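# Put the alphabetically first lettered box in the door tote

## Task

Find the box in this office whose top letter is earliest in the alphabet and place only that box in the tote beside the door, fully inside with nothing overhanging the rim. The robot must not fall over or be left tilted, or the task fails.

## Robot and tools

ROBOT. A Hello Robot Stretch 3 with one arm: a two-wheel base, a lift riding a vertical mast, and a telescoping arm that reaches out to the robot's RIGHT side. The gripper cannot be pushed forward by the arm; drive the base for that. The base is 0.33 m long and 0.34 m wide with a rounded back, and it pivots about the point midway between the drive wheels, 0.05 m behind its front edge. With the arm drawn in and the wrist folded, turning sweeps a 0.28 m radius; an unfolded, level wrist reaches past that.

FRAMES. Base frame: origin on the floor between the drive wheels, x forward, y left, z up, metres. hand_pose is reported in it, located where closed fingertips meet; with all wrist joints at zero its x axis points up, y back along the arm toward the mast, z toward the rear. The odometry frame is the base frame at scene start; base_odometry counts wheel rotation only, so slip shows as travel. Heading is radians, left positive, within -3.142 to 3.142.

move. One action per call. "base" takes exactly one relative command: {"translate_m": d}, an offset in metres from the current base position, forward positive, -3 to 3; or {"rotate_rad": d}, an in-place turn in radians, left positive, -6.4 to 6.4. No sideways motion. "joints" is one dict of absolute targets by name: lift_m 0 to 1.1; arm_m 0 to 0.52 (extension); wrist_yaw_rad -1.345 to 4.42 (0 along the arm, positive toward the front); wrist_pitch_rad -1.57 to 0.451 (0 level, negative tips fingers down); wrist_roll_rad -2.911 to 2.918; gripper_m -0.089 to 0.179 (larger is wider); head_pan_rad -3.953 to 1.73 (0 forward, positive left, -1.57 looks along the arm); head_tilt_rad -1.53 to 0.419 (negative looks down). Base and joints may go in one action and start together. Optional: "pace" ("default" or "max"), "speeds" (per-key top speed, up to the max pace), "contact_limits". {"servos": "reboot"} must be sent alone and revives servos that shut off. "cameras" picks which images return; "blocking" false returns in about half a second while motion continues, and wait(0) reports it as "earlier move". A joint or base not named keeps its previous target. Unknown keys make the call invalid; out-of-range values get it refused, and a refusal or an unrequested stop cancels your later move, wait and finished_scene calls in that reply. The base drives slowly (0.10 m/s, 0.63 rad/s) unless lift_m is under 0.30, arm_m under 0.03 and wrist_yaw_rad over 2.54.

CONTACT LIMITS. Put a limit only next to its own command. arm_m: a motor_effort percent, 1 to 100, negative sense when retracting. lift_m: {"down": n} and/or {"up": n}, 1 to 100, extra force beyond free motion; under roughly 12 it may halt in open air. translate_m and rotate_rad get a contact stop only if you give one; each wheel then halts and goes slack separately, which can twist the robot.

wait(seconds 0 to 10) just reports state. stop brakes everything still moving; braked joints keep pressing on whatever they touch. zoom_image(camera, region [x0,y0,x1,y1] in pixels, at most 504 by 504) enlarges part of the latest image. finished_scene(scene) ends the scene for good; the box must stay in place with the robot let go.

RESULTS. "move" reads done or the worst status. Statuses: moving, done, off_target (at rest short of target, may still push), contact_stop (that joint goes slack), time_out (moves end after 14 s), torque_fault (servo limp until reboot). on_its_own lists uncommanded behaviour; "held at" is a target, not a reading. motor_effort is percent of maximum, positive toward larger values, bracket is the last action's peak; positive wheel effort pushes forward. lidar_m: 12 distances in metres, 30-degree sectors from straight ahead counter-clockwise (4th left, 7th behind, 10th right), at 0.17 m height; "-" means nothing or closer than 0.15 m; it misses glass and thin legs. wrist_depth_mm and head_depth_mm are 7x7 median depths in mm (45-1000 and 280-4000). turned_by_imu beats turned_by_wheels when they disagree by over 0.15 rad. base_tilt is degrees forward/right, about 4 degrees of fixed error.

CAMERAS. head_camera and nav_camera move with the head. Rotate head_camera images a quarter turn clockwise and nav_camera a quarter turn counterclockwise to stand them upright. wrist_camera rides on the gripper.

GRIPPER. To hold, command a gripper_m smaller than the object; to let go, command at least 0.05 above its width or fully open. The reading does not prove a grasp. If the stall guard loosens the grip, resend the value.

CAUTIONS. Before folding the wrist (wrist_yaw_rad near 3.0) or unfolding it, keep lift_m within 0.32 to 0.95, wrist_pitch_rad -0.4 and roll near 0; once folded the lift may go to 0.25. When wrist_yaw_rad is below -0.4, pitch must be -0.5 or lower. Wrist and head have no contact stop and will shove things until they fault. Pushing an immovable object with the gripper higher than about 0.45 m, or driving while the gripper is snagged, can tip the robot; if tilt appears, back the gripper off. The simulation keeps running while you think. Avoid drops, releasing moving objects, slams and hard hits; something may occasionally nudge loose objects.

Each tool is called after "Request:" as name(argument=value, ...), one argument or row to a line, values as JSON.

## Session

Request:
move(
)

Scene clock: 0.00 s.
base_odometry: x=+0.000 y=+0.000 heading=+0.000
turned_by_wheels: +0.000
turned_by_imu: +0.000
base_tilt: forward=+1.0 right=-0.1
lidar_m: 0.80 1.67 1.61 1.34 1.00 0.97 1.01 1.40 1.53 1.06 0.79 0.77
head_depth_mm: 723 721 721 719 718 715 717 / 769 768 768 764 764 763 762 / 821 821 819 818 816 815 815 / 884 878 876 874 879 872 871 / 948 944 944 942 942 938 935 / 2044 2152 2141 2178 2210 2205 2170 / 1930 1918 1938 1945 1954 1974 1973
base_status: not commanded
joint_positions: lift_m=+0.444 arm_m=+0.002 wrist_yaw_rad=+3.097 wrist_pitch_rad=-0.467 wrist_roll_rad=+0.000 gripper_m=+0.037 head_pan_rad=+0.000 head_tilt_rad=-0.002
joint_status: not commanded
measured_speeds: all 0
motor_effort: left_wheel=-0.3 right_wheel=+1.7 lift_m=+27.5 arm_m=-9.1 wrist_yaw_rad=+0.9 wrist_pitch_rad=+2.5 wrist_roll_rad=+0.7 gripper_m=-0.2 head_pan_rad=+0.6 head_tilt_rad=+6.0
hand_pose: x=-0.0114 y=+0.0710 z=+0.4454 quat_wxyz=(+0.179, +0.691, +0.148, +0.684) (m; base frame)
wrist_depth_mm: - - 146 - - - - / - - 158 - - - - / - - 172 - - - - / - 920 190 - - - - / 809 785 204 798 813 819 789 / 676 667 128 638 654 695 687 / 581 593 283 580 571 592 588
pictures: head_camera (sideways), nav_camera (sideways), wrist_camera
Images, in order (width x height): head_camera 896x504, nav_camera 672x504, wrist_camera 644x364.

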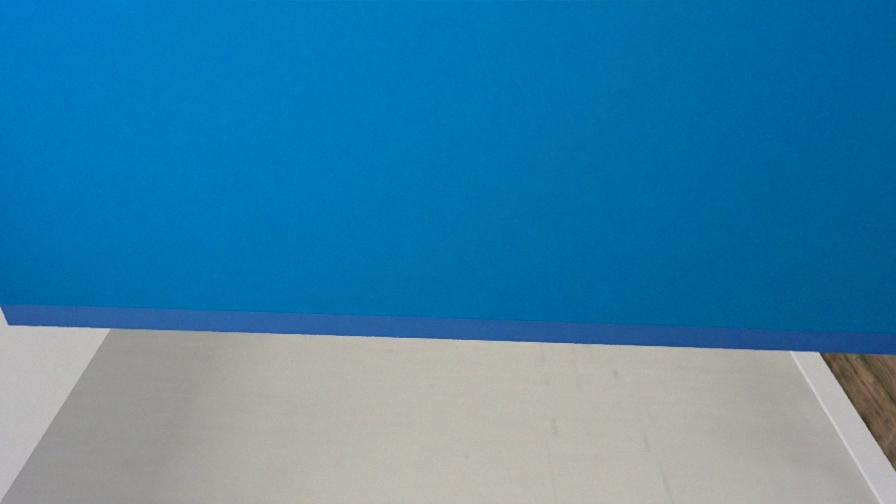

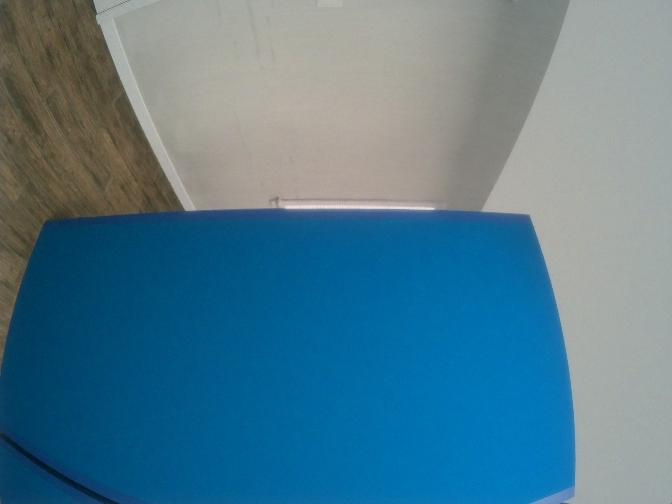

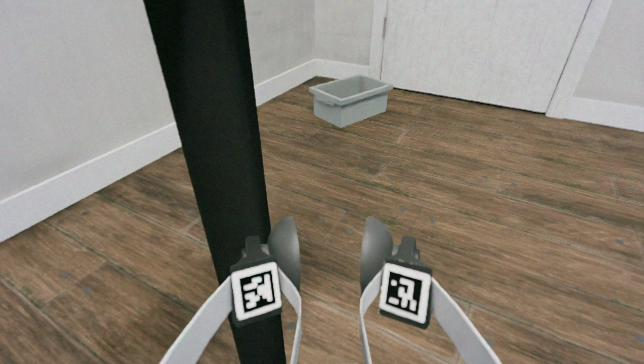

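Request:
move(
  joints={"head_pan_rad": 1.6, "head_tilt_rad": -0.45},
  cameras=["head_camera", "nav_camera"],
)

Request:
move(
  joints={"head_pan_rad": 0.0, "head_tilt_rad": -0.45},
  cameras=["head_camera", "nav_camera"],
)

Request:
move(
  joints={"head_pan_rad": -1.57, "head_tilt_rad": -0.45},
  cameras=["head_camera", "nav_camera"],
)

Request:
move(
  joints={"head_pan_rad": -3.14, "head_tilt_rad": -0.45},
  cameras=["head_camera", "nav_camera"],
)

Scene clock: 7.87 s.
move: done
base_odometry: x=+0.000 y=+0.000 heading=+0.000
turned_by_wheels: +0.000
turned_by_imu: +0.001
base_tilt: forward=+1.0 right=-0.1
lidar_m: 0.80 1.67 1.61 1.34 1.00 0.97 1.01 1.40 1.53 1.06 0.79 0.76
head_depth_mm: 1462 1532 1634 1752 1874 1694 1411 / 1557 1655 1757 1920 1990 1630 1396 / 1505 1649 1805 1988 2081 1634 1393 / 1326 1428 1572 1704 1877 1670 1388 / 1197 1283 1382 1492 1627 1641 1395 / 1087 1155 1238 1326 1424 1531 1382 / 999 1056 1115 1206 1307 1416 -
base_status: not commanded
joint_positions: lift_m=+0.444 arm_m=+0.002 wrist_yaw_rad=+3.097 wrist_pitch_rad=-0.467 wrist_roll_rad=+0.000 gripper_m=+0.037 head_pan_rad=+1.633 head_tilt_rad=-0.449
joint_status: all done
measured_speeds: all 0
motor_effort: left_wheel=-0.5(0.6) right_wheel=+2.3(2.6) lift_m=+30.1(30.6) arm_m=-20.3(20.5) wrist_yaw_rad=+0.5(1.2) wrist_pitch_rad=+2.5(2.7) wrist_roll_rad=+0.8(0.9) gripper_m=-0.3(1.2) head_pan_rad=-1.4(5.3) head_tilt_rad=-2.4(6.0)
hand_pose: x=-0.0114 y=+0.0710 z=+0.4454 quat_wxyz=(+0.179, +0.691, +0.148, +0.684) (m; base frame)
wrist_depth_mm: - - 146 - - - - / - - 158 - - - - / - - 172 - - - - / - 933 190 - - - - / 808 810 204 813 809 797 811 / 673 690 127 648 665 669 683 / 594 602 283 597 568 582 589
pictures: head_camera (sideways), nav_camera (sideways)
Images, in order (width x height): head_camera 896x504, nav_camera 672x504.

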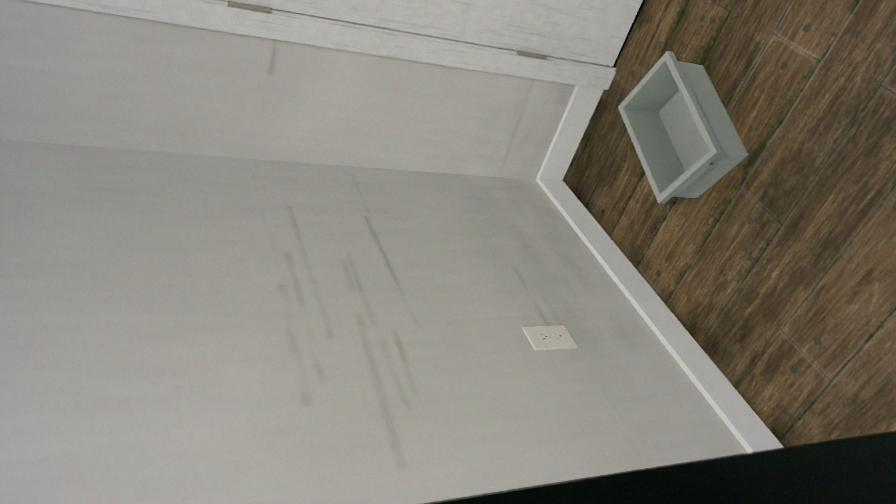

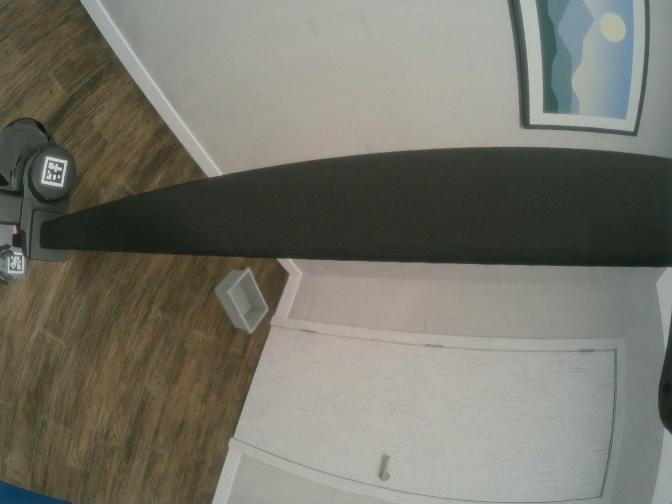

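Scene clock: 9.13 s.
move: done
base_odometry: x=+0.000 y=+0.000 heading=+0.000
turned_by_wheels: +0.000
turned_by_imu: +0.000
base_tilt: forward=+0.8 right=-0.1
lidar_m: 0.80 1.67 1.60 1.34 1.00 0.96 1.01 1.40 1.53 1.06 0.79 0.76
head_depth_mm: 639 681 725 776 840 912 998 / 675 720 770 832 902 985 1086 / 712 764 821 894 974 1070 1185 / 754 814 880 966 1056 1174 1292 / 807 870 955 1048 1171 1319 1358 / 1987 2113 2252 2374 2099 1674 1376 / 1804 1899 1994 2126 2112 1673 1370
base_status: not commanded
joint_positions: lift_m=+0.444 arm_m=+0.002 wrist_yaw_rad=+3.097 wrist_pitch_rad=-0.467 wrist_roll_rad=+0.000 gripper_m=+0.037 head_pan_rad=-0.020 head_tilt_rad=-0.450
joint_status: all done
measured_speeds: all 0
motor_effort: left_wheel=-0.3(0.6) right_wheel=+2.5(2.7) lift_m=+30.8(30.9) arm_m=-20.4(20.8) wrist_yaw_rad=+0.9(1.4) wrist_pitch_rad=+2.4(2.8) wrist_roll_rad=+0.8(1.1) gripper_m=-1.0(1.0) head_pan_rad=-1.3(5.8) head_tilt_rad=-2.0(4.4)
hand_pose: x=-0.0114 y=+0.0710 z=+0.4454 quat_wxyz=(+0.179, +0.691, +0.148, +0.684) (m; base frame)
wrist_depth_mm: - - 146 - - - - / - - 158 - - - - / - - 173 - - - - / - 936 189 - - - - / 790 795 204 816 812 791 783 / 675 678 128 628 659 675 664 / 577 614 284 592 577 590 592
pictures: head_camera (sideways), nav_camera (sideways)
Images, in order (width x height): head_camera 896x504, nav_camera 672x504.

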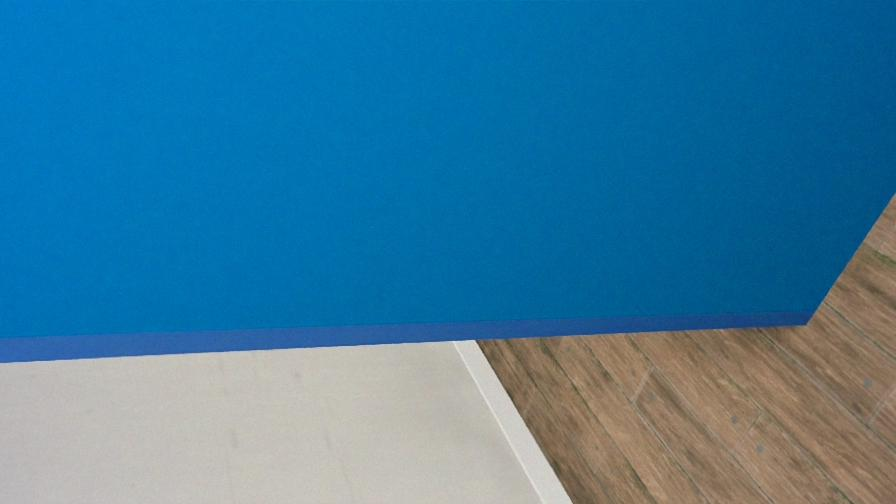

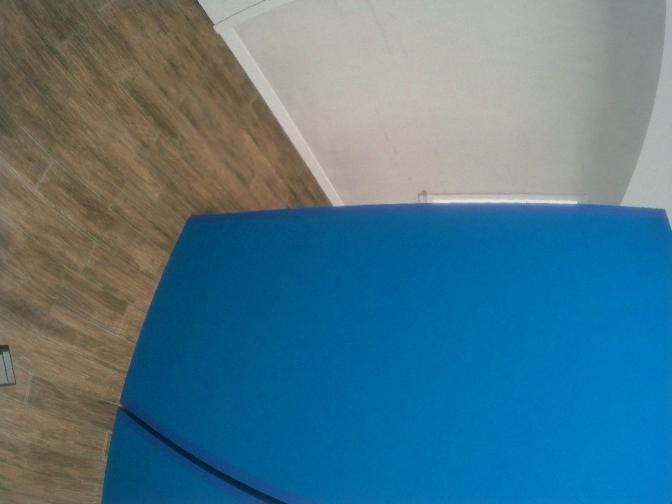

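Scene clock: 10.37 s.
move: done
base_odometry: x=+0.000 y=+0.000 heading=+0.000
turned_by_wheels: +0.000
turned_by_imu: +0.000
base_tilt: forward=+0.8 right=-0.1
lidar_m: 0.80 1.68 1.60 1.34 1.00 0.97 1.01 1.41 1.53 1.06 0.79 0.77
head_depth_mm: 1858 1965 1751 2263 2057 1686 1392 / 1651 1875 1828 2226 2083 1687 1385 / 1393 1528 1664 1895 2025 1665 1382 / 1192 1311 1418 1551 1732 1668 1384 / 1056 1128 1208 1314 1428 1531 1387 / 937 996 1056 1129 1219 1317 1346 / 847 889 944 1001 1070 1143 1238
base_status: not commanded
joint_positions: lift_m=+0.444 arm_m=+0.002 wrist_yaw_rad=+3.097 wrist_pitch_rad=-0.467 wrist_roll_rad=+0.000 gripper_m=+0.037 head_pan_rad=-1.611 head_tilt_rad=-0.450
joint_status: all done
measured_speeds: all 0
motor_effort: left_wheel=-0.6(0.6) right_wheel=+2.4(2.8) lift_m=+30.5(30.8) arm_m=-20.3(20.8) wrist_yaw_rad=+0.7(1.2) wrist_pitch_rad=+2.2(2.7) wrist_roll_rad=+0.8(1.1) gripper_m=+0.4(1.2) head_pan_rad=+1.7(5.4) head_tilt_rad=-2.4(4.2)
hand_pose: x=-0.0114 y=+0.0710 z=+0.4454 quat_wxyz=(+0.179, +0.691, +0.148, +0.684) (m; base frame)
wrist_depth_mm: - - 146 - - - - / - - 158 - - - - / - - 173 - - - - / - 948 189 - - - - / 805 813 205 818 786 796 812 / 671 678 128 651 670 680 666 / 587 596 284 586 568 586 588
pictures: head_camera (sideways), nav_camera (sideways)
Images, in order (width x height): head_camera 896x504, nav_camera 672x504.

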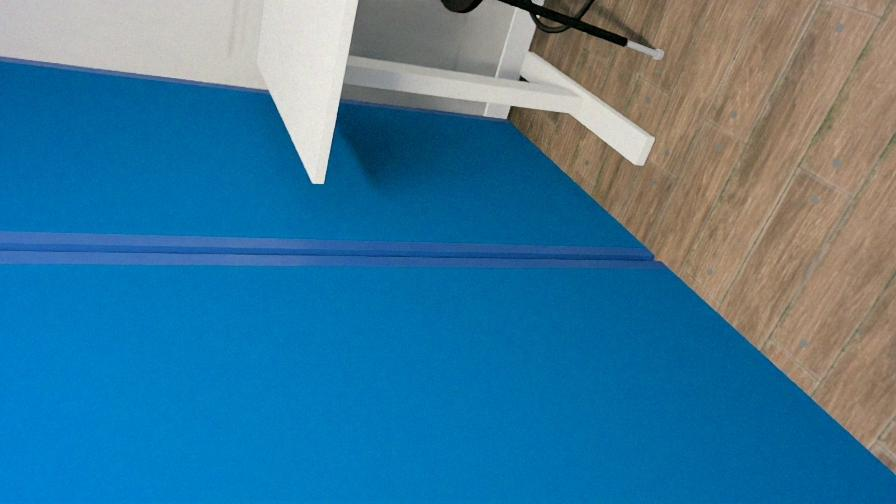

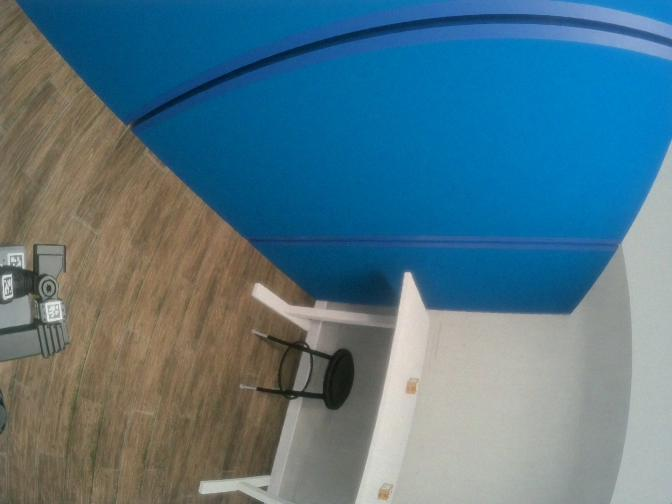

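Scene clock: 11.60 s.
move: done
base_odometry: x=+0.000 y=+0.000 heading=+0.000
turned_by_wheels: +0.000
turned_by_imu: +0.000
base_tilt: forward=+0.9 right=-0.3
lidar_m: 0.80 1.67 1.60 1.34 0.99 0.96 1.01 1.40 1.53 1.06 0.79 0.77
head_depth_mm: 825 875 934 996 1079 1174 1279 / 868 925 987 1064 1160 1261 1337 / 913 976 1054 1141 1252 1376 1394 / 968 1041 1129 1228 1346 1490 1392 / 1026 1107 1210 1322 1464 1583 1382 / 1093 1186 1309 1434 1605 1656 1392 / 1160 1292 1409 1569 1771 1672 1384
base_status: not commanded
joint_positions: lift_m=+0.444 arm_m=+0.002 wrist_yaw_rad=+3.097 wrist_pitch_rad=-0.467 wrist_roll_rad=+0.000 gripper_m=+0.037 head_pan_rad=-3.188 head_tilt_rad=-0.450
joint_status: all done
measured_speeds: all 0
motor_effort: left_wheel=-0.4(0.6) right_wheel=+2.2(2.7) lift_m=+30.5(30.8) arm_m=-20.5(20.7) wrist_yaw_rad=+1.1(1.1) wrist_pitch_rad=+2.5(2.8) wrist_roll_rad=+0.8(1.1) gripper_m=-0.7(1.0) head_pan_rad=+1.4(5.4) head_tilt_rad=-2.1(5.0)
hand_pose: x=-0.0114 y=+0.0710 z=+0.4454 quat_wxyz=(+0.179, +0.691, +0.148, +0.684) (m; base frame)
wrist_depth_mm: - - 146 - - - - / - - 158 - - - - / - - 173 - - - - / - 939 189 - - - - / 813 795 204 816 809 778 807 / 675 686 127 631 653 663 681 / 581 602 283 580 577 586 591
pictures: head_camera (sideways), nav_camera (sideways)
Images, in order (width x height): head_camera 896x504, nav_camera 672x504.

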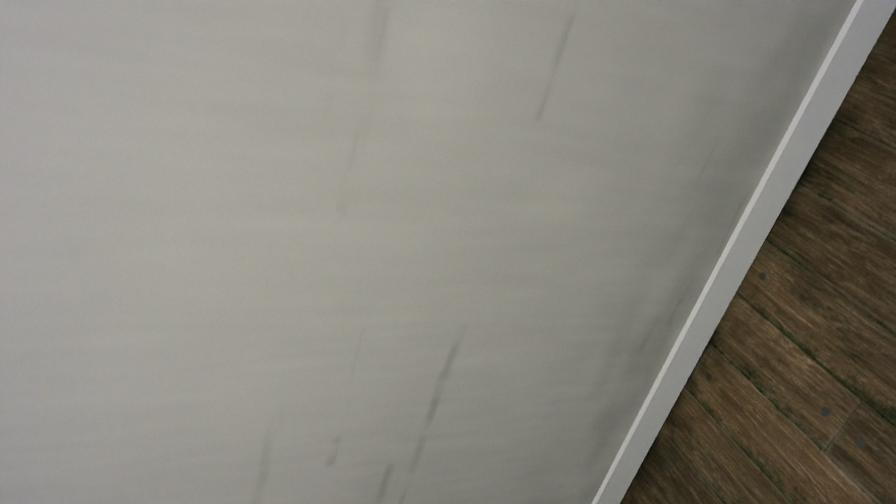

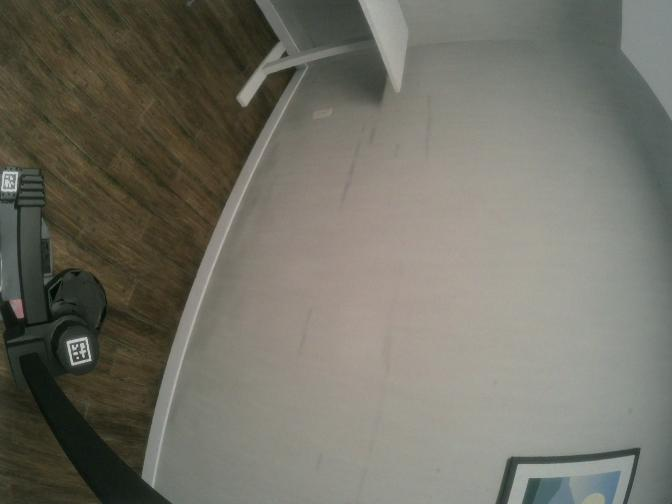

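Request:
move(
  joints={"head_pan_rad": -1.95, "head_tilt_rad": -0.3},
  cameras=["head_camera", "nav_camera"],
)

Scene clock: 23.73 s.
move: done
base_odometry: x=+0.000 y=+0.000 heading=+0.000
turned_by_wheels: +0.000
turned_by_imu: +0.001
base_tilt: forward=+0.8 right=-0.1
lidar_m: 0.80 1.67 1.60 1.34 1.00 0.97 1.01 1.40 1.53 1.06 0.79 0.76
head_depth_mm: 1778 1880 1992 1789 2252 1981 1575 / 1866 1946 2022 1756 2200 1922 1575 / 1882 1976 2086 1746 1846 2006 1574 / 1947 2050 2146 1855 2349 1906 1567 / 1923 2025 2079 1856 2239 1922 1573 / 1529 1592 1663 1678 1786 1847 1552 / 1277 1317 1358 1398 1470 1515 1506
base_status: not commanded
joint_positions: lift_m=+0.444 arm_m=+0.002 wrist_yaw_rad=+3.097 wrist_pitch_rad=-0.467 wrist_roll_rad=+0.000 gripper_m=+0.037 head_pan_rad=-1.923 head_tilt_rad=-0.303
joint_status: all done
measured_speeds: all 0
motor_effort: left_wheel=-0.4(0.6) right_wheel=+2.3(2.7) lift_m=+30.2(30.6) arm_m=-20.1(20.4) wrist_yaw_rad=+0.6(1.1) wrist_pitch_rad=+2.5(2.7) wrist_roll_rad=+0.8(1.0) gripper_m=+0.1(1.2) head_pan_rad=-0.2(5.1) head_tilt_rad=+4.2(5.9)
hand_pose: x=-0.0114 y=+0.0710 z=+0.4454 quat_wxyz=(+0.179, +0.691, +0.148, +0.684) (m; base frame)
wrist_depth_mm: - - 146 - - - - / - - 159 - - - - / - - 172 - - - - / - 918 189 - - - - / 786 811 205 790 810 796 810 / 672 678 128 636 659 683 669 / 591 605 283 587 574 593 591
pictures: head_camera (sideways), nav_camera (sideways)
Images, in order (width x height): head_camera 896x504, nav_camera 672x504.

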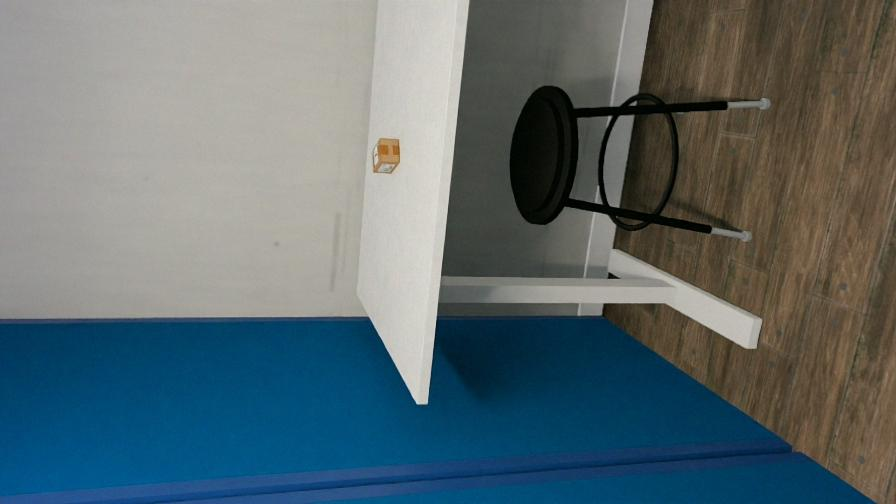

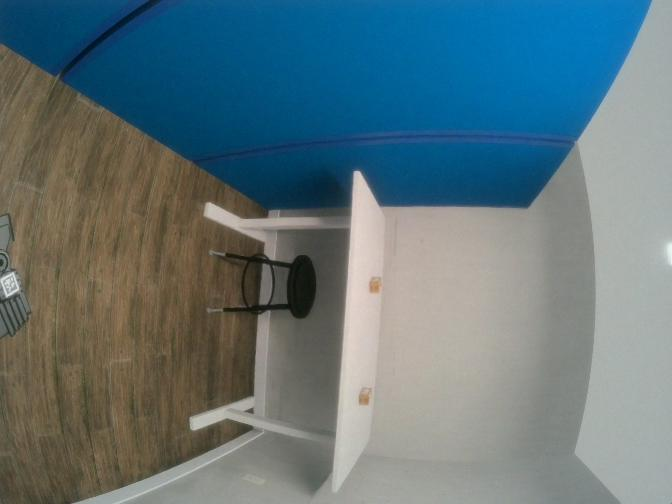

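Request:
zoom_image(
  camera="head_camera",
  region=[355, 120, 425, 190],
)

Request:
zoom_image(
  camera="nav_camera",
  region=[345, 370, 385, 410],
)

Scaled by 7.200 from the camera's 896x504 image, which has a finer 1280x720 frame.

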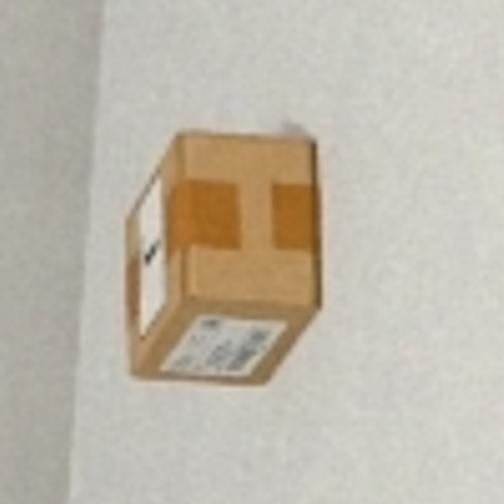

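Scaled by 12.600 from the camera's 672x504 image, which has a finer 792x594 frame.

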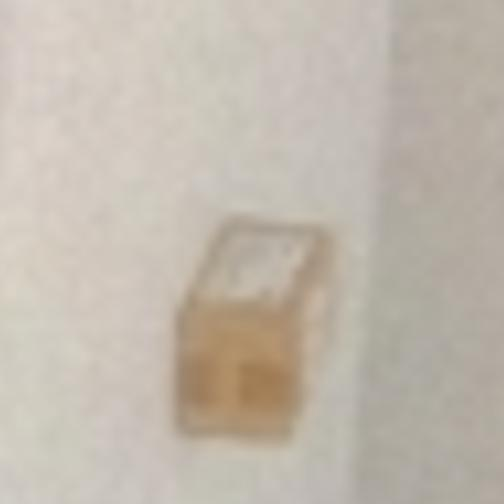

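Request:
move(
  base={"rotate_rad": 1.0},
  joints={"head_pan_rad": 0.0, "head_tilt_rad": -0.4},
  pace="max",
)

Request:
move(
  base={"translate_m": 0.8},
  joints={"head_pan_rad": -1.57, "head_tilt_rad": -0.4},
  pace="max",
)

Scene clock: 53.50 s.
move: done
base_odometry: x=+0.000 y=+0.000 heading=+0.999
turned_by_wheels: +0.999
turned_by_imu: +0.996
base_tilt: forward=+1.1 right=-0.1
lidar_m: 1.60 1.42 1.01 0.96 0.99 1.32 1.54 1.13 0.80 0.77 0.79 1.70
head_depth_mm: 1367 1465 1568 1690 1838 1792 1444 / 1351 1454 1557 1716 1839 1784 1444 / 1354 1457 1559 1701 1865 1762 1450 / 1362 1461 1567 1683 1858 1766 1432 / 1375 1458 1588 1720 1852 1746 1424 / 1374 1467 1576 1697 1866 1765 1431 / 1383 1488 1604 1695 1873 1688 1439
base_status: done
joint_positions: lift_m=+0.444 arm_m=+0.002 wrist_yaw_rad=+3.097 wrist_pitch_rad=-0.467 wrist_roll_rad=+0.000 gripper_m=+0.037 head_pan_rad=+0.012 head_tilt_rad=-0.399
joint_status: all done
measured_speeds: all 0
motor_effort: left_wheel=-10.0(16.0) right_wheel=+11.1(13.9) lift_m=+30.2(30.4) arm_m=-20.0(20.8) wrist_yaw_rad=+0.4(1.3) wrist_pitch_rad=+2.3(2.8) wrist_roll_rad=+0.9(1.1) gripper_m=+0.0(1.4) head_pan_rad=-3.5(5.1) head_tilt_rad=-1.8(4.3)
hand_pose: x=-0.0114 y=+0.0710 z=+0.4454 quat_wxyz=(+0.179, +0.691, +0.148, +0.684) (m; base frame)
wrist_depth_mm: - - 143 - - - - / - - 156 - - - - / - - 172 - - - - / - - 189 - - - - / 797 811 205 781 786 789 807 / 676 675 127 646 653 669 673 / 588 604 284 584 566 590 590
pictures: head_camera (sideways), nav_camera (sideways), wrist_camera
Images, in order (width x height): head_camera 896x504, nav_camera 672x504, wrist_camera 644x364.

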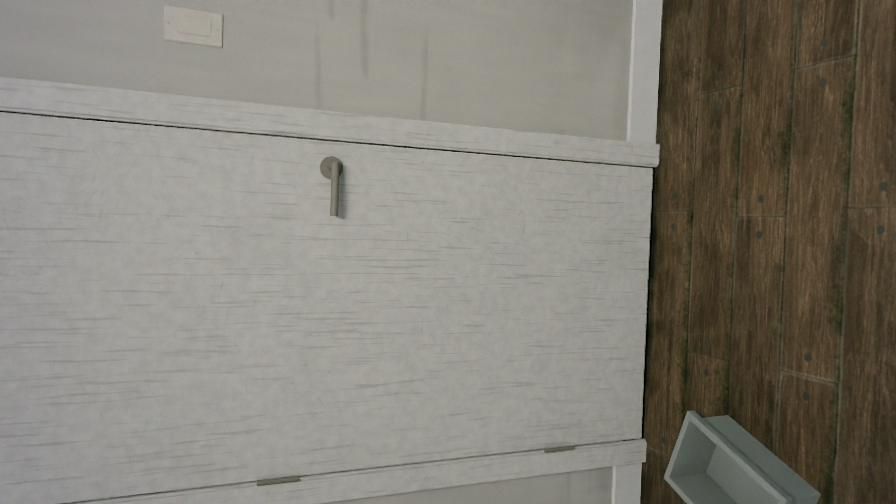

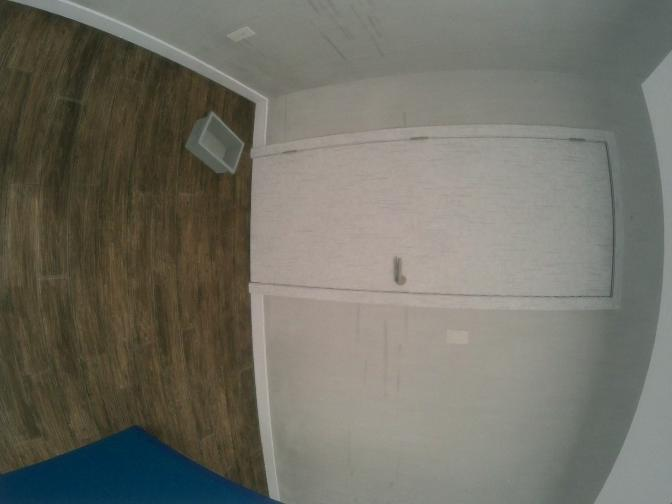

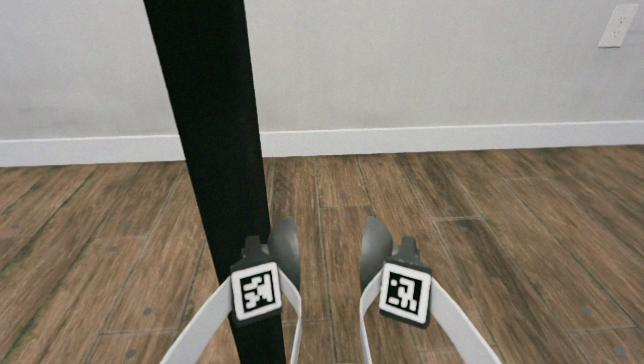

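Scene clock: 62.43 s.
move: done
base_odometry: x=+0.433 y=+0.673 heading=+0.999
turned_by_wheels: +0.000
turned_by_imu: +0.001
base_tilt: forward=+0.9 right=-0.1
lidar_m: 0.81 0.83 1.04 0.99 1.02 1.36 2.32 1.08 0.77 0.75 1.22 0.87
head_depth_mm: 603 642 692 745 815 893 984 / 785 757 730 769 826 893 984 / 3298 3464 3647 3080 2117 1408 1334 / 3271 3478 3769 3262 2281 1772 1440 / 3267 3455 3700 3236 2307 1758 1440 / 3239 3383 3532 3050 2272 1754 1422 / 2350 2409 2504 2479 2217 1751 1424
base_status: done
joint_positions: lift_m=+0.444 arm_m=+0.002 wrist_yaw_rad=+3.097 wrist_pitch_rad=-0.467 wrist_roll_rad=+0.000 gripper_m=+0.037 head_pan_rad=-1.570 head_tilt_rad=-0.400
joint_status: all done
measured_speeds: all 0
motor_effort: left_wheel=+0.8(11.9) right_wheel=+9.0(18.2) lift_m=+29.8(30.3) arm_m=-15.9(20.4) wrist_yaw_rad=+0.8(1.5) wrist_pitch_rad=+2.6(2.9) wrist_roll_rad=+1.0(1.1) gripper_m=-0.1(1.5) head_pan_rad=+2.8(5.1) head_tilt_rad=-2.1(4.8)
hand_pose: x=-0.0114 y=+0.0710 z=+0.4454 quat_wxyz=(+0.179, +0.691, +0.148, +0.684) (m; base frame)
wrist_depth_mm: - - 143 921 - - - / - - 158 - - - - / - - 172 - - - - / - - 190 - - - 898 / 826 795 205 807 743 753 808 / 677 675 127 634 666 667 691 / 586 604 284 593 563 595 585
pictures: head_camera (sideways), nav_camera (sideways), wrist_camera
Images, in order (width x height): head_camera 896x504, nav_camera 672x504, wrist_camera 644x364.

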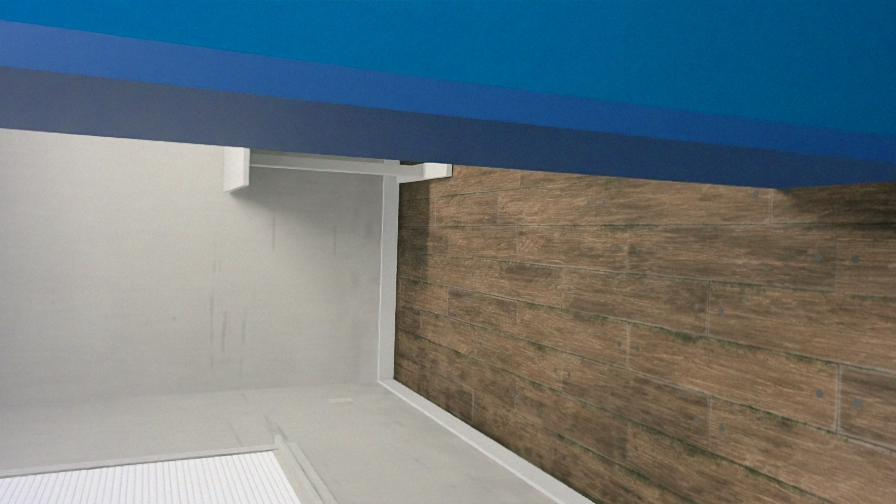

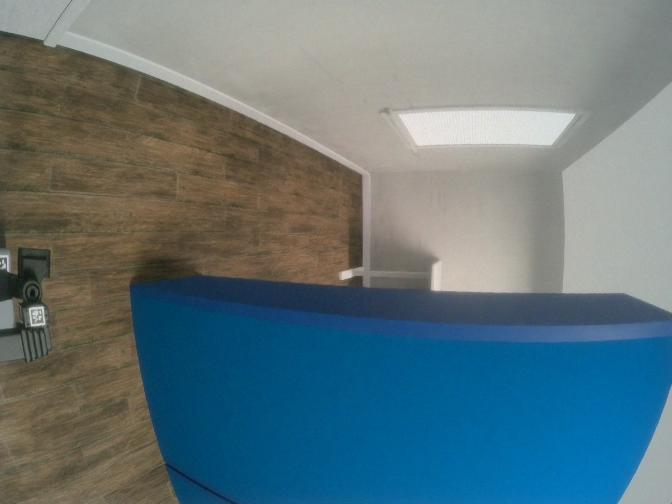

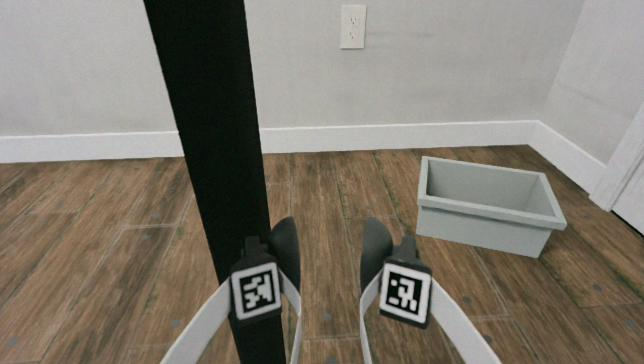

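Request:
move(
  base={"translate_m": 0.35},
  joints={"head_pan_rad": -1.75, "head_tilt_rad": -0.25},
  pace="max",
  cameras=["head_camera", "nav_camera"],
)

Scene clock: 69.93 s.
move: done
base_odometry: x=+0.622 y=+0.967 heading=+0.999
turned_by_wheels: +0.000
turned_by_imu: +0.000
base_tilt: forward=+1.0 right=-0.2
lidar_m: 0.47 0.48 0.64 1.00 1.03 1.38 2.67 1.07 0.87 2.19 0.71 0.48
head_depth_mm: 1012 1011 1014 1023 1029 1038 1042 / 3432 3656 3715 3967 2714 1338 1350 / 3518 3597 3698 - 3002 2131 1653 / 3341 3486 3676 3788 3039 2131 1667 / 3290 3467 3582 3843 3002 2130 1643 / 3296 3437 3649 3753 2953 2119 1649 / 3191 3315 3217 3224 2760 2104 1644
base_status: done
joint_positions: lift_m=+0.444 arm_m=+0.002 wrist_yaw_rad=+3.097 wrist_pitch_rad=-0.467 wrist_roll_rad=+0.000 gripper_m=+0.037 head_pan_rad=-1.750 head_tilt_rad=-0.250
joint_status: all done
measured_speeds: all 0
motor_effort: left_wheel=+3.9(12.7) right_wheel=+5.6(13.4) lift_m=+29.5(29.9) arm_m=-13.4(15.0) wrist_yaw_rad=+0.7(1.4) wrist_pitch_rad=+2.2(2.9) wrist_roll_rad=+0.8(1.1) gripper_m=-0.4(1.2) head_pan_rad=-2.8(4.7) head_tilt_rad=+3.7(5.6)
hand_pose: x=-0.0114 y=+0.0710 z=+0.4454 quat_wxyz=(+0.179, +0.691, +0.148, +0.684) (m; base frame)
wrist_depth_mm: - - 143 - - 644 - / - - 158 - - 687 - / - - 172 - - 737 - / - - 191 923 - 805 - / 797 801 204 149 772 782 - / 677 673 128 637 657 668 592 / 581 607 282 584 577 585 519
pictures: head_camera (sideways), nav_camera (sideways)
Images, in order (width x height): head_camera 896x504, nav_camera 672x504.

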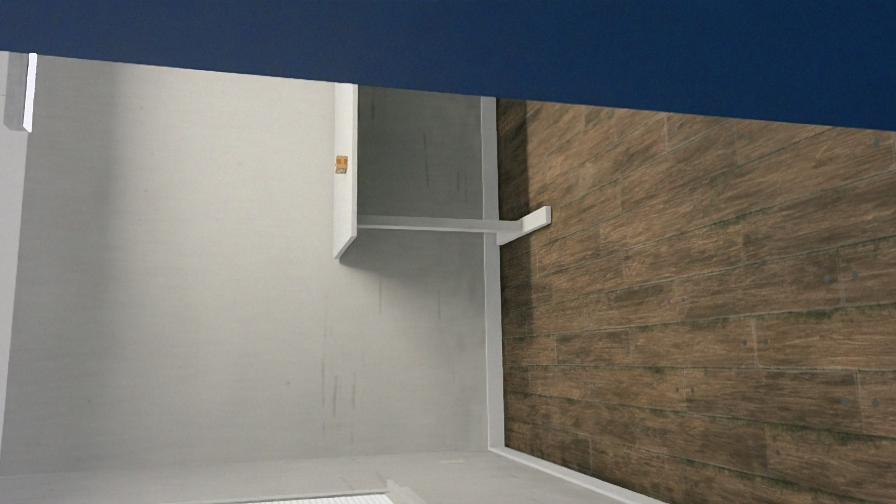

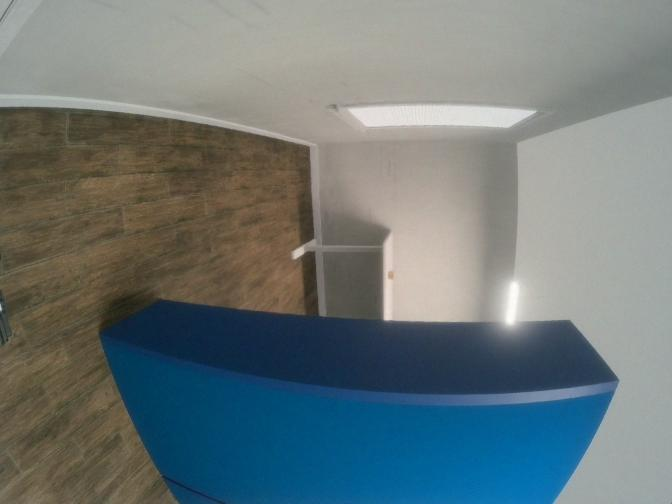

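Request:
move(
  base={"rotate_rad": -1.5},
  joints={"head_pan_rad": -0.4, "head_tilt_rad": -0.3, "lift_m": 0.27},
  pace="max",
  cameras=["head_camera", "nav_camera"],
)

Request:
zoom_image(
  camera="nav_camera",
  region=[200, 0, 500, 500],
)

Scene clock: 82.93 s.
move: done
base_odometry: x=+0.622 y=+0.967 heading=-0.500
turned_by_wheels: -1.500
turned_by_imu: -1.494
base_tilt: forward=+1.1 right=+0.0
lidar_m: 1.59 0.66 0.48 0.47 0.49 0.69 1.01 1.06 1.50 2.40 0.98 0.87
head_depth_mm: 761 771 792 833 876 941 1021 / 907 930 952 978 996 1024 1056 / 3489 3657 1206 1237 1271 1319 1372 / 3439 3609 3842 - 2702 1970 1568 / 3344 3527 3639 3783 2685 1975 1561 / 3276 3407 3605 3710 2665 1947 1552 / 3212 3363 3496 3622 2667 1987 1558
base_status: done
joint_positions: lift_m=+0.270 arm_m=+0.002 wrist_yaw_rad=+3.097 wrist_pitch_rad=-0.469 wrist_roll_rad=+0.000 gripper_m=+0.037 head_pan_rad=-0.393 head_tilt_rad=-0.299
joint_status: all done
measured_speeds: all 0
motor_effort: left_wheel=+9.9(16.4) right_wheel=-8.0(15.7) lift_m=+22.5(25.5) arm_m=-20.7(20.7) wrist_yaw_rad=+0.4(1.2) wrist_pitch_rad=+2.8(3.1) wrist_roll_rad=+0.8(1.1) gripper_m=-0.1(1.3) head_pan_rad=-3.1(4.0) head_tilt_rad=-1.2(4.4)
hand_pose: x=-0.0114 y=+0.0708 z=+0.2715 quat_wxyz=(+0.180, +0.691, +0.149, +0.684) (m; base frame)
wrist_depth_mm: - - 143 - 451 - - / - - 155 - 489 - - / - - 170 - 555 - - / - - 189 - 592 - - / 557 563 205 570 572 552 559 / 471 288 127 272 458 471 477 / 246 253 242 250 262 413 409
pictures: head_camera (sideways), nav_camera (sideways)
Images, in order (width x height): head_camera 896x504, nav_camera 672x504.

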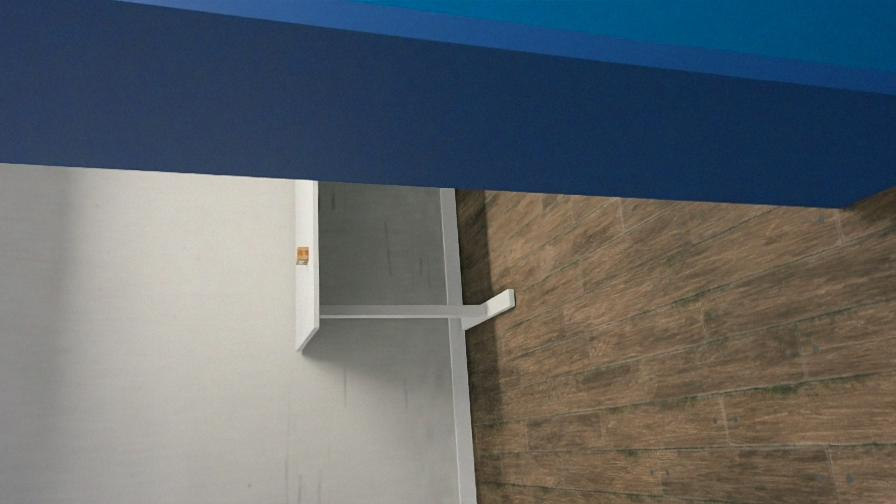

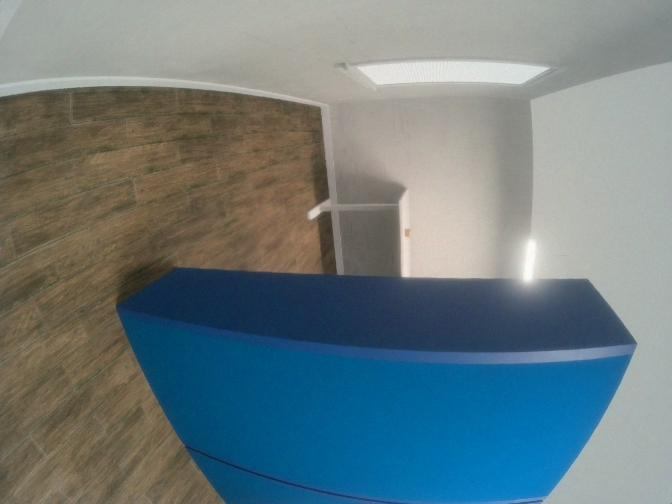

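Scaled by 1.008 from the camera's 672x504 image, which has a finer 792x594 frame.

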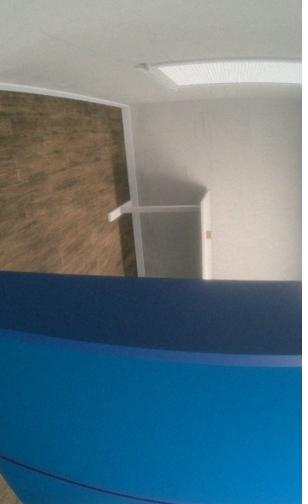

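Request:
move(
  base={"translate_m": 1.3},
  joints={"head_pan_rad": -1.1, "head_tilt_rad": -0.3},
  pace="max",
  cameras=["head_camera", "nav_camera"],
)

Scene clock: 95.17 s.
move: done
base_odometry: x=+1.763 y=+0.344 heading=-0.500
turned_by_wheels: +0.000
turned_by_imu: +0.000
base_tilt: forward=+1.0 right=-0.1
lidar_m: 1.39 0.57 0.43 0.42 0.44 0.63 1.93 0.73 0.55 0.55 2.80 2.13
head_depth_mm: 3018 3134 3238 3470 2728 2016 1602 / 3210 3280 3381 3633 2716 1979 1574 / 3292 3443 3632 3642 2712 1982 1564 / 3481 3702 3849 - 2675 1980 1563 / 3462 3657 3861 3911 2664 1971 1554 / 3033 3245 3211 3404 2689 1970 1562 / 2773 2914 2954 3136 2677 1949 1556
base_status: done
joint_positions: lift_m=+0.270 arm_m=+0.002 wrist_yaw_rad=+3.097 wrist_pitch_rad=-0.469 wrist_roll_rad=+0.000 gripper_m=+0.037 head_pan_rad=-1.100 head_tilt_rad=-0.301
joint_status: all done
measured_speeds: all 0
motor_effort: left_wheel=+10.4(18.9) right_wheel=-5.1(8.3) lift_m=+30.1(30.2) arm_m=-19.4(20.6) wrist_yaw_rad=+1.2(1.4) wrist_pitch_rad=+3.0(3.1) wrist_roll_rad=+0.8(1.1) gripper_m=+1.0(1.6) head_pan_rad=+2.3(5.0) head_tilt_rad=+1.9(2.4)
hand_pose: x=-0.0114 y=+0.0708 z=+0.2715 quat_wxyz=(+0.180, +0.691, +0.149, +0.684) (m; base frame)
wrist_depth_mm: - - 143 - - - - / - - 155 - - - - / - - 171 - - - - / - - 187 - - - - / 561 561 205 538 537 540 539 / 475 290 128 271 461 478 475 / 248 256 243 250 261 409 411
pictures: head_camera (sideways), nav_camera (sideways)
Images, in order (width x height): head_camera 896x504, nav_camera 672x504.

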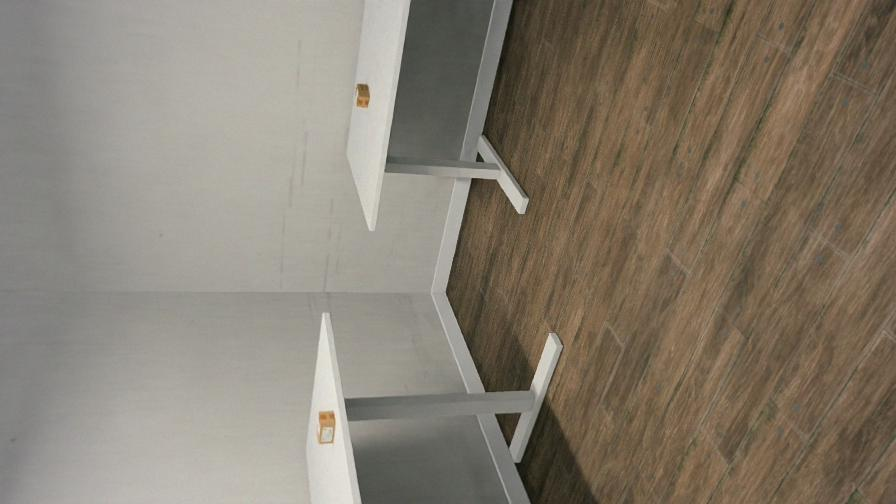

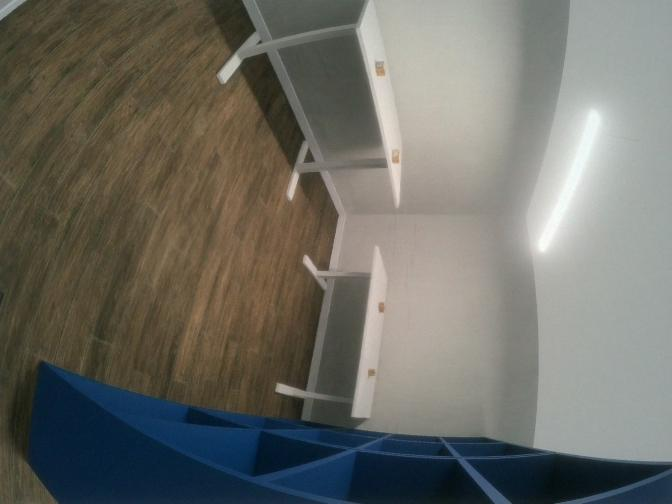

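Request:
move(
  base={"translate_m": 0.5},
  joints={"head_pan_rad": -1.9, "head_tilt_rad": -0.35},
  pace="max",
  cameras=["head_camera", "nav_camera"],
)

Request:
move(
  joints={"head_pan_rad": -1.0, "head_tilt_rad": -0.3},
  pace="max",
  cameras=["head_camera", "nav_camera"],
)

Scene clock: 101.50 s.
move: done
base_odometry: x=+2.202 y=+0.104 heading=-0.500
turned_by_wheels: +0.000
turned_by_imu: +0.001
base_tilt: forward=+0.8 right=-0.2
lidar_m: 1.31 0.54 0.41 0.40 0.42 0.60 1.82 0.83 1.56 2.92 2.49 1.68
head_depth_mm: 1322 1440 1512 1644 1477 1607 1421 / 1341 1433 1500 1624 1643 1793 1481 / 2177 2264 2401 2386 2257 1805 1502 / 2960 3056 3068 3052 2472 1874 1498 / 2990 3173 3284 3446 2474 1869 1498 / 2879 3078 3185 3384 2458 1877 1491 / 2846 2995 3102 3338 2481 1849 1497
base_status: done
joint_positions: lift_m=+0.270 arm_m=+0.002 wrist_yaw_rad=+3.097 wrist_pitch_rad=-0.469 wrist_roll_rad=+0.000 gripper_m=+0.037 head_pan_rad=-1.904 head_tilt_rad=-0.350
joint_status: all done
measured_speeds: all 0
motor_effort: left_wheel=+6.0(17.0) right_wheel=+1.1(11.8) lift_m=+27.6(28.9) arm_m=-18.5(19.5) wrist_yaw_rad=+1.0(1.4) wrist_pitch_rad=+2.4(3.1) wrist_roll_rad=+0.9(1.0) gripper_m=+0.3(1.0) head_pan_rad=+3.3(4.5) head_tilt_rad=-2.5(3.8)
hand_pose: x=-0.0114 y=+0.0708 z=+0.2715 quat_wxyz=(+0.180, +0.691, +0.149, +0.684) (m; base frame)
wrist_depth_mm: - - 143 - - - - / - - 155 - - - - / - - 171 - - - - / - - 186 - - - - / 541 537 206 158 529 538 544 / 480 289 127 270 456 475 475 / 249 255 242 250 260 412 408
pictures: head_camera (sideways), nav_camera (sideways)
Images, in order (width x height): head_camera 896x504, nav_camera 672x504.

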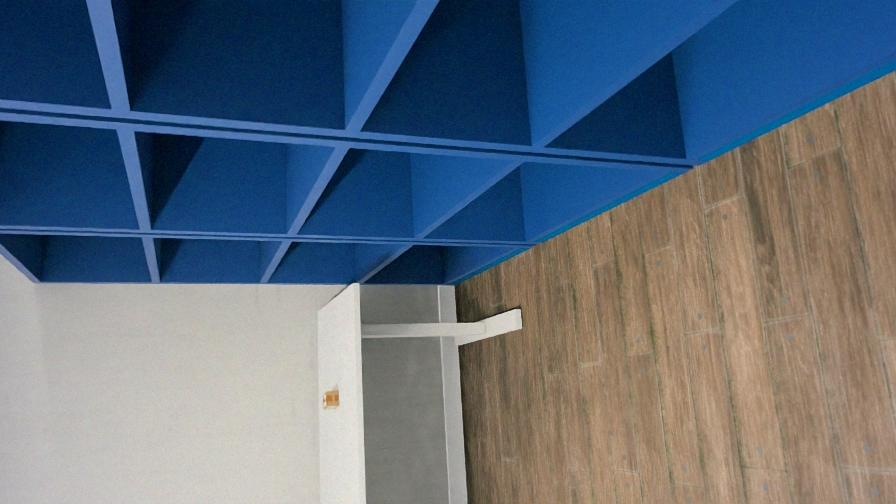

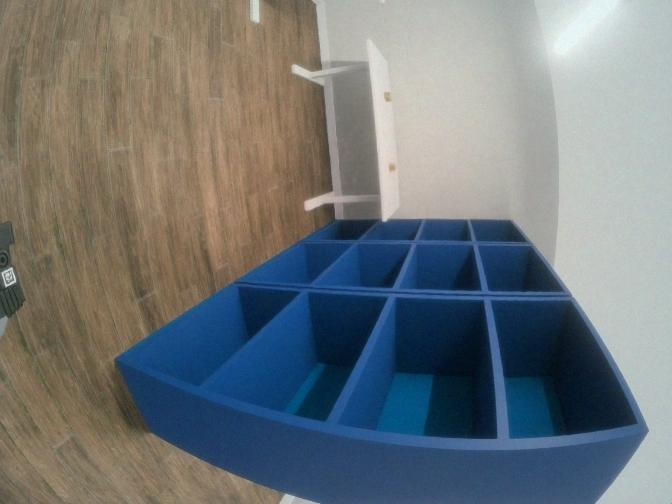

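Scene clock: 102.37 s.
move: done
base_odometry: x=+2.202 y=+0.104 heading=-0.500
turned_by_wheels: +0.000
turned_by_imu: +0.000
base_tilt: forward=+1.1 right=-0.3
lidar_m: 1.31 0.54 0.41 0.40 0.42 0.59 1.82 0.83 1.56 2.92 2.49 1.69
head_depth_mm: 3109 3282 3366 3513 2735 1994 1580 / 3362 3491 3640 3791 2757 1974 1587 / 2959 3199 3376 3587 2633 1985 1584 / 2660 2808 2644 3094 2715 1967 1554 / 2386 2505 2555 2774 2686 1968 1548 / 2194 2317 2294 2522 2524 1962 1558 / 2010 2111 2124 2246 2345 1967 1548
base_status: not commanded
joint_positions: lift_m=+0.270 arm_m=+0.002 wrist_yaw_rad=+3.097 wrist_pitch_rad=-0.469 wrist_roll_rad=+0.000 gripper_m=+0.037 head_pan_rad=-0.979 head_tilt_rad=-0.305
joint_status: all done
measured_speeds: all 0
motor_effort: left_wheel=+5.9(6.2) right_wheel=+1.3(1.6) lift_m=+27.6(27.7) arm_m=-18.5(19.4) wrist_yaw_rad=+0.5(1.4) wrist_pitch_rad=+2.7(3.0) wrist_roll_rad=+0.8(1.2) gripper_m=+0.4(1.1) head_pan_rad=+1.5(4.1) head_tilt_rad=+3.8(6.2)
hand_pose: x=-0.0114 y=+0.0708 z=+0.2715 quat_wxyz=(+0.180, +0.691, +0.149, +0.684) (m; base frame)
wrist_depth_mm: - - 143 - - - - / - - 156 - - - - / - - 170 - - - - / - - 186 - - - - / 539 535 205 158 533 540 541 / 475 289 127 272 461 469 475 / 249 256 242 249 262 418 413
pictures: head_camera (sideways), nav_camera (sideways)
Images, in order (width x height): head_camera 896x504, nav_camera 672x504.

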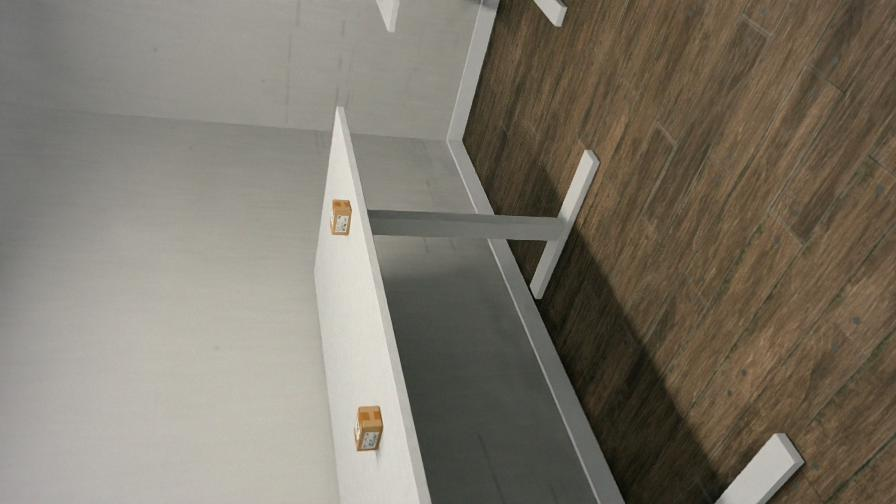

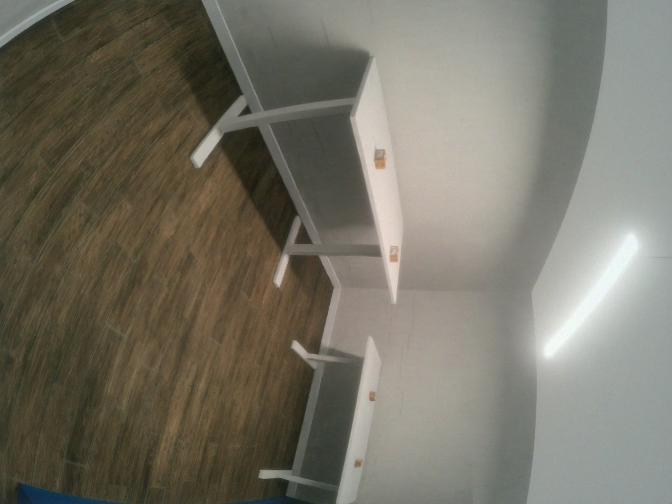

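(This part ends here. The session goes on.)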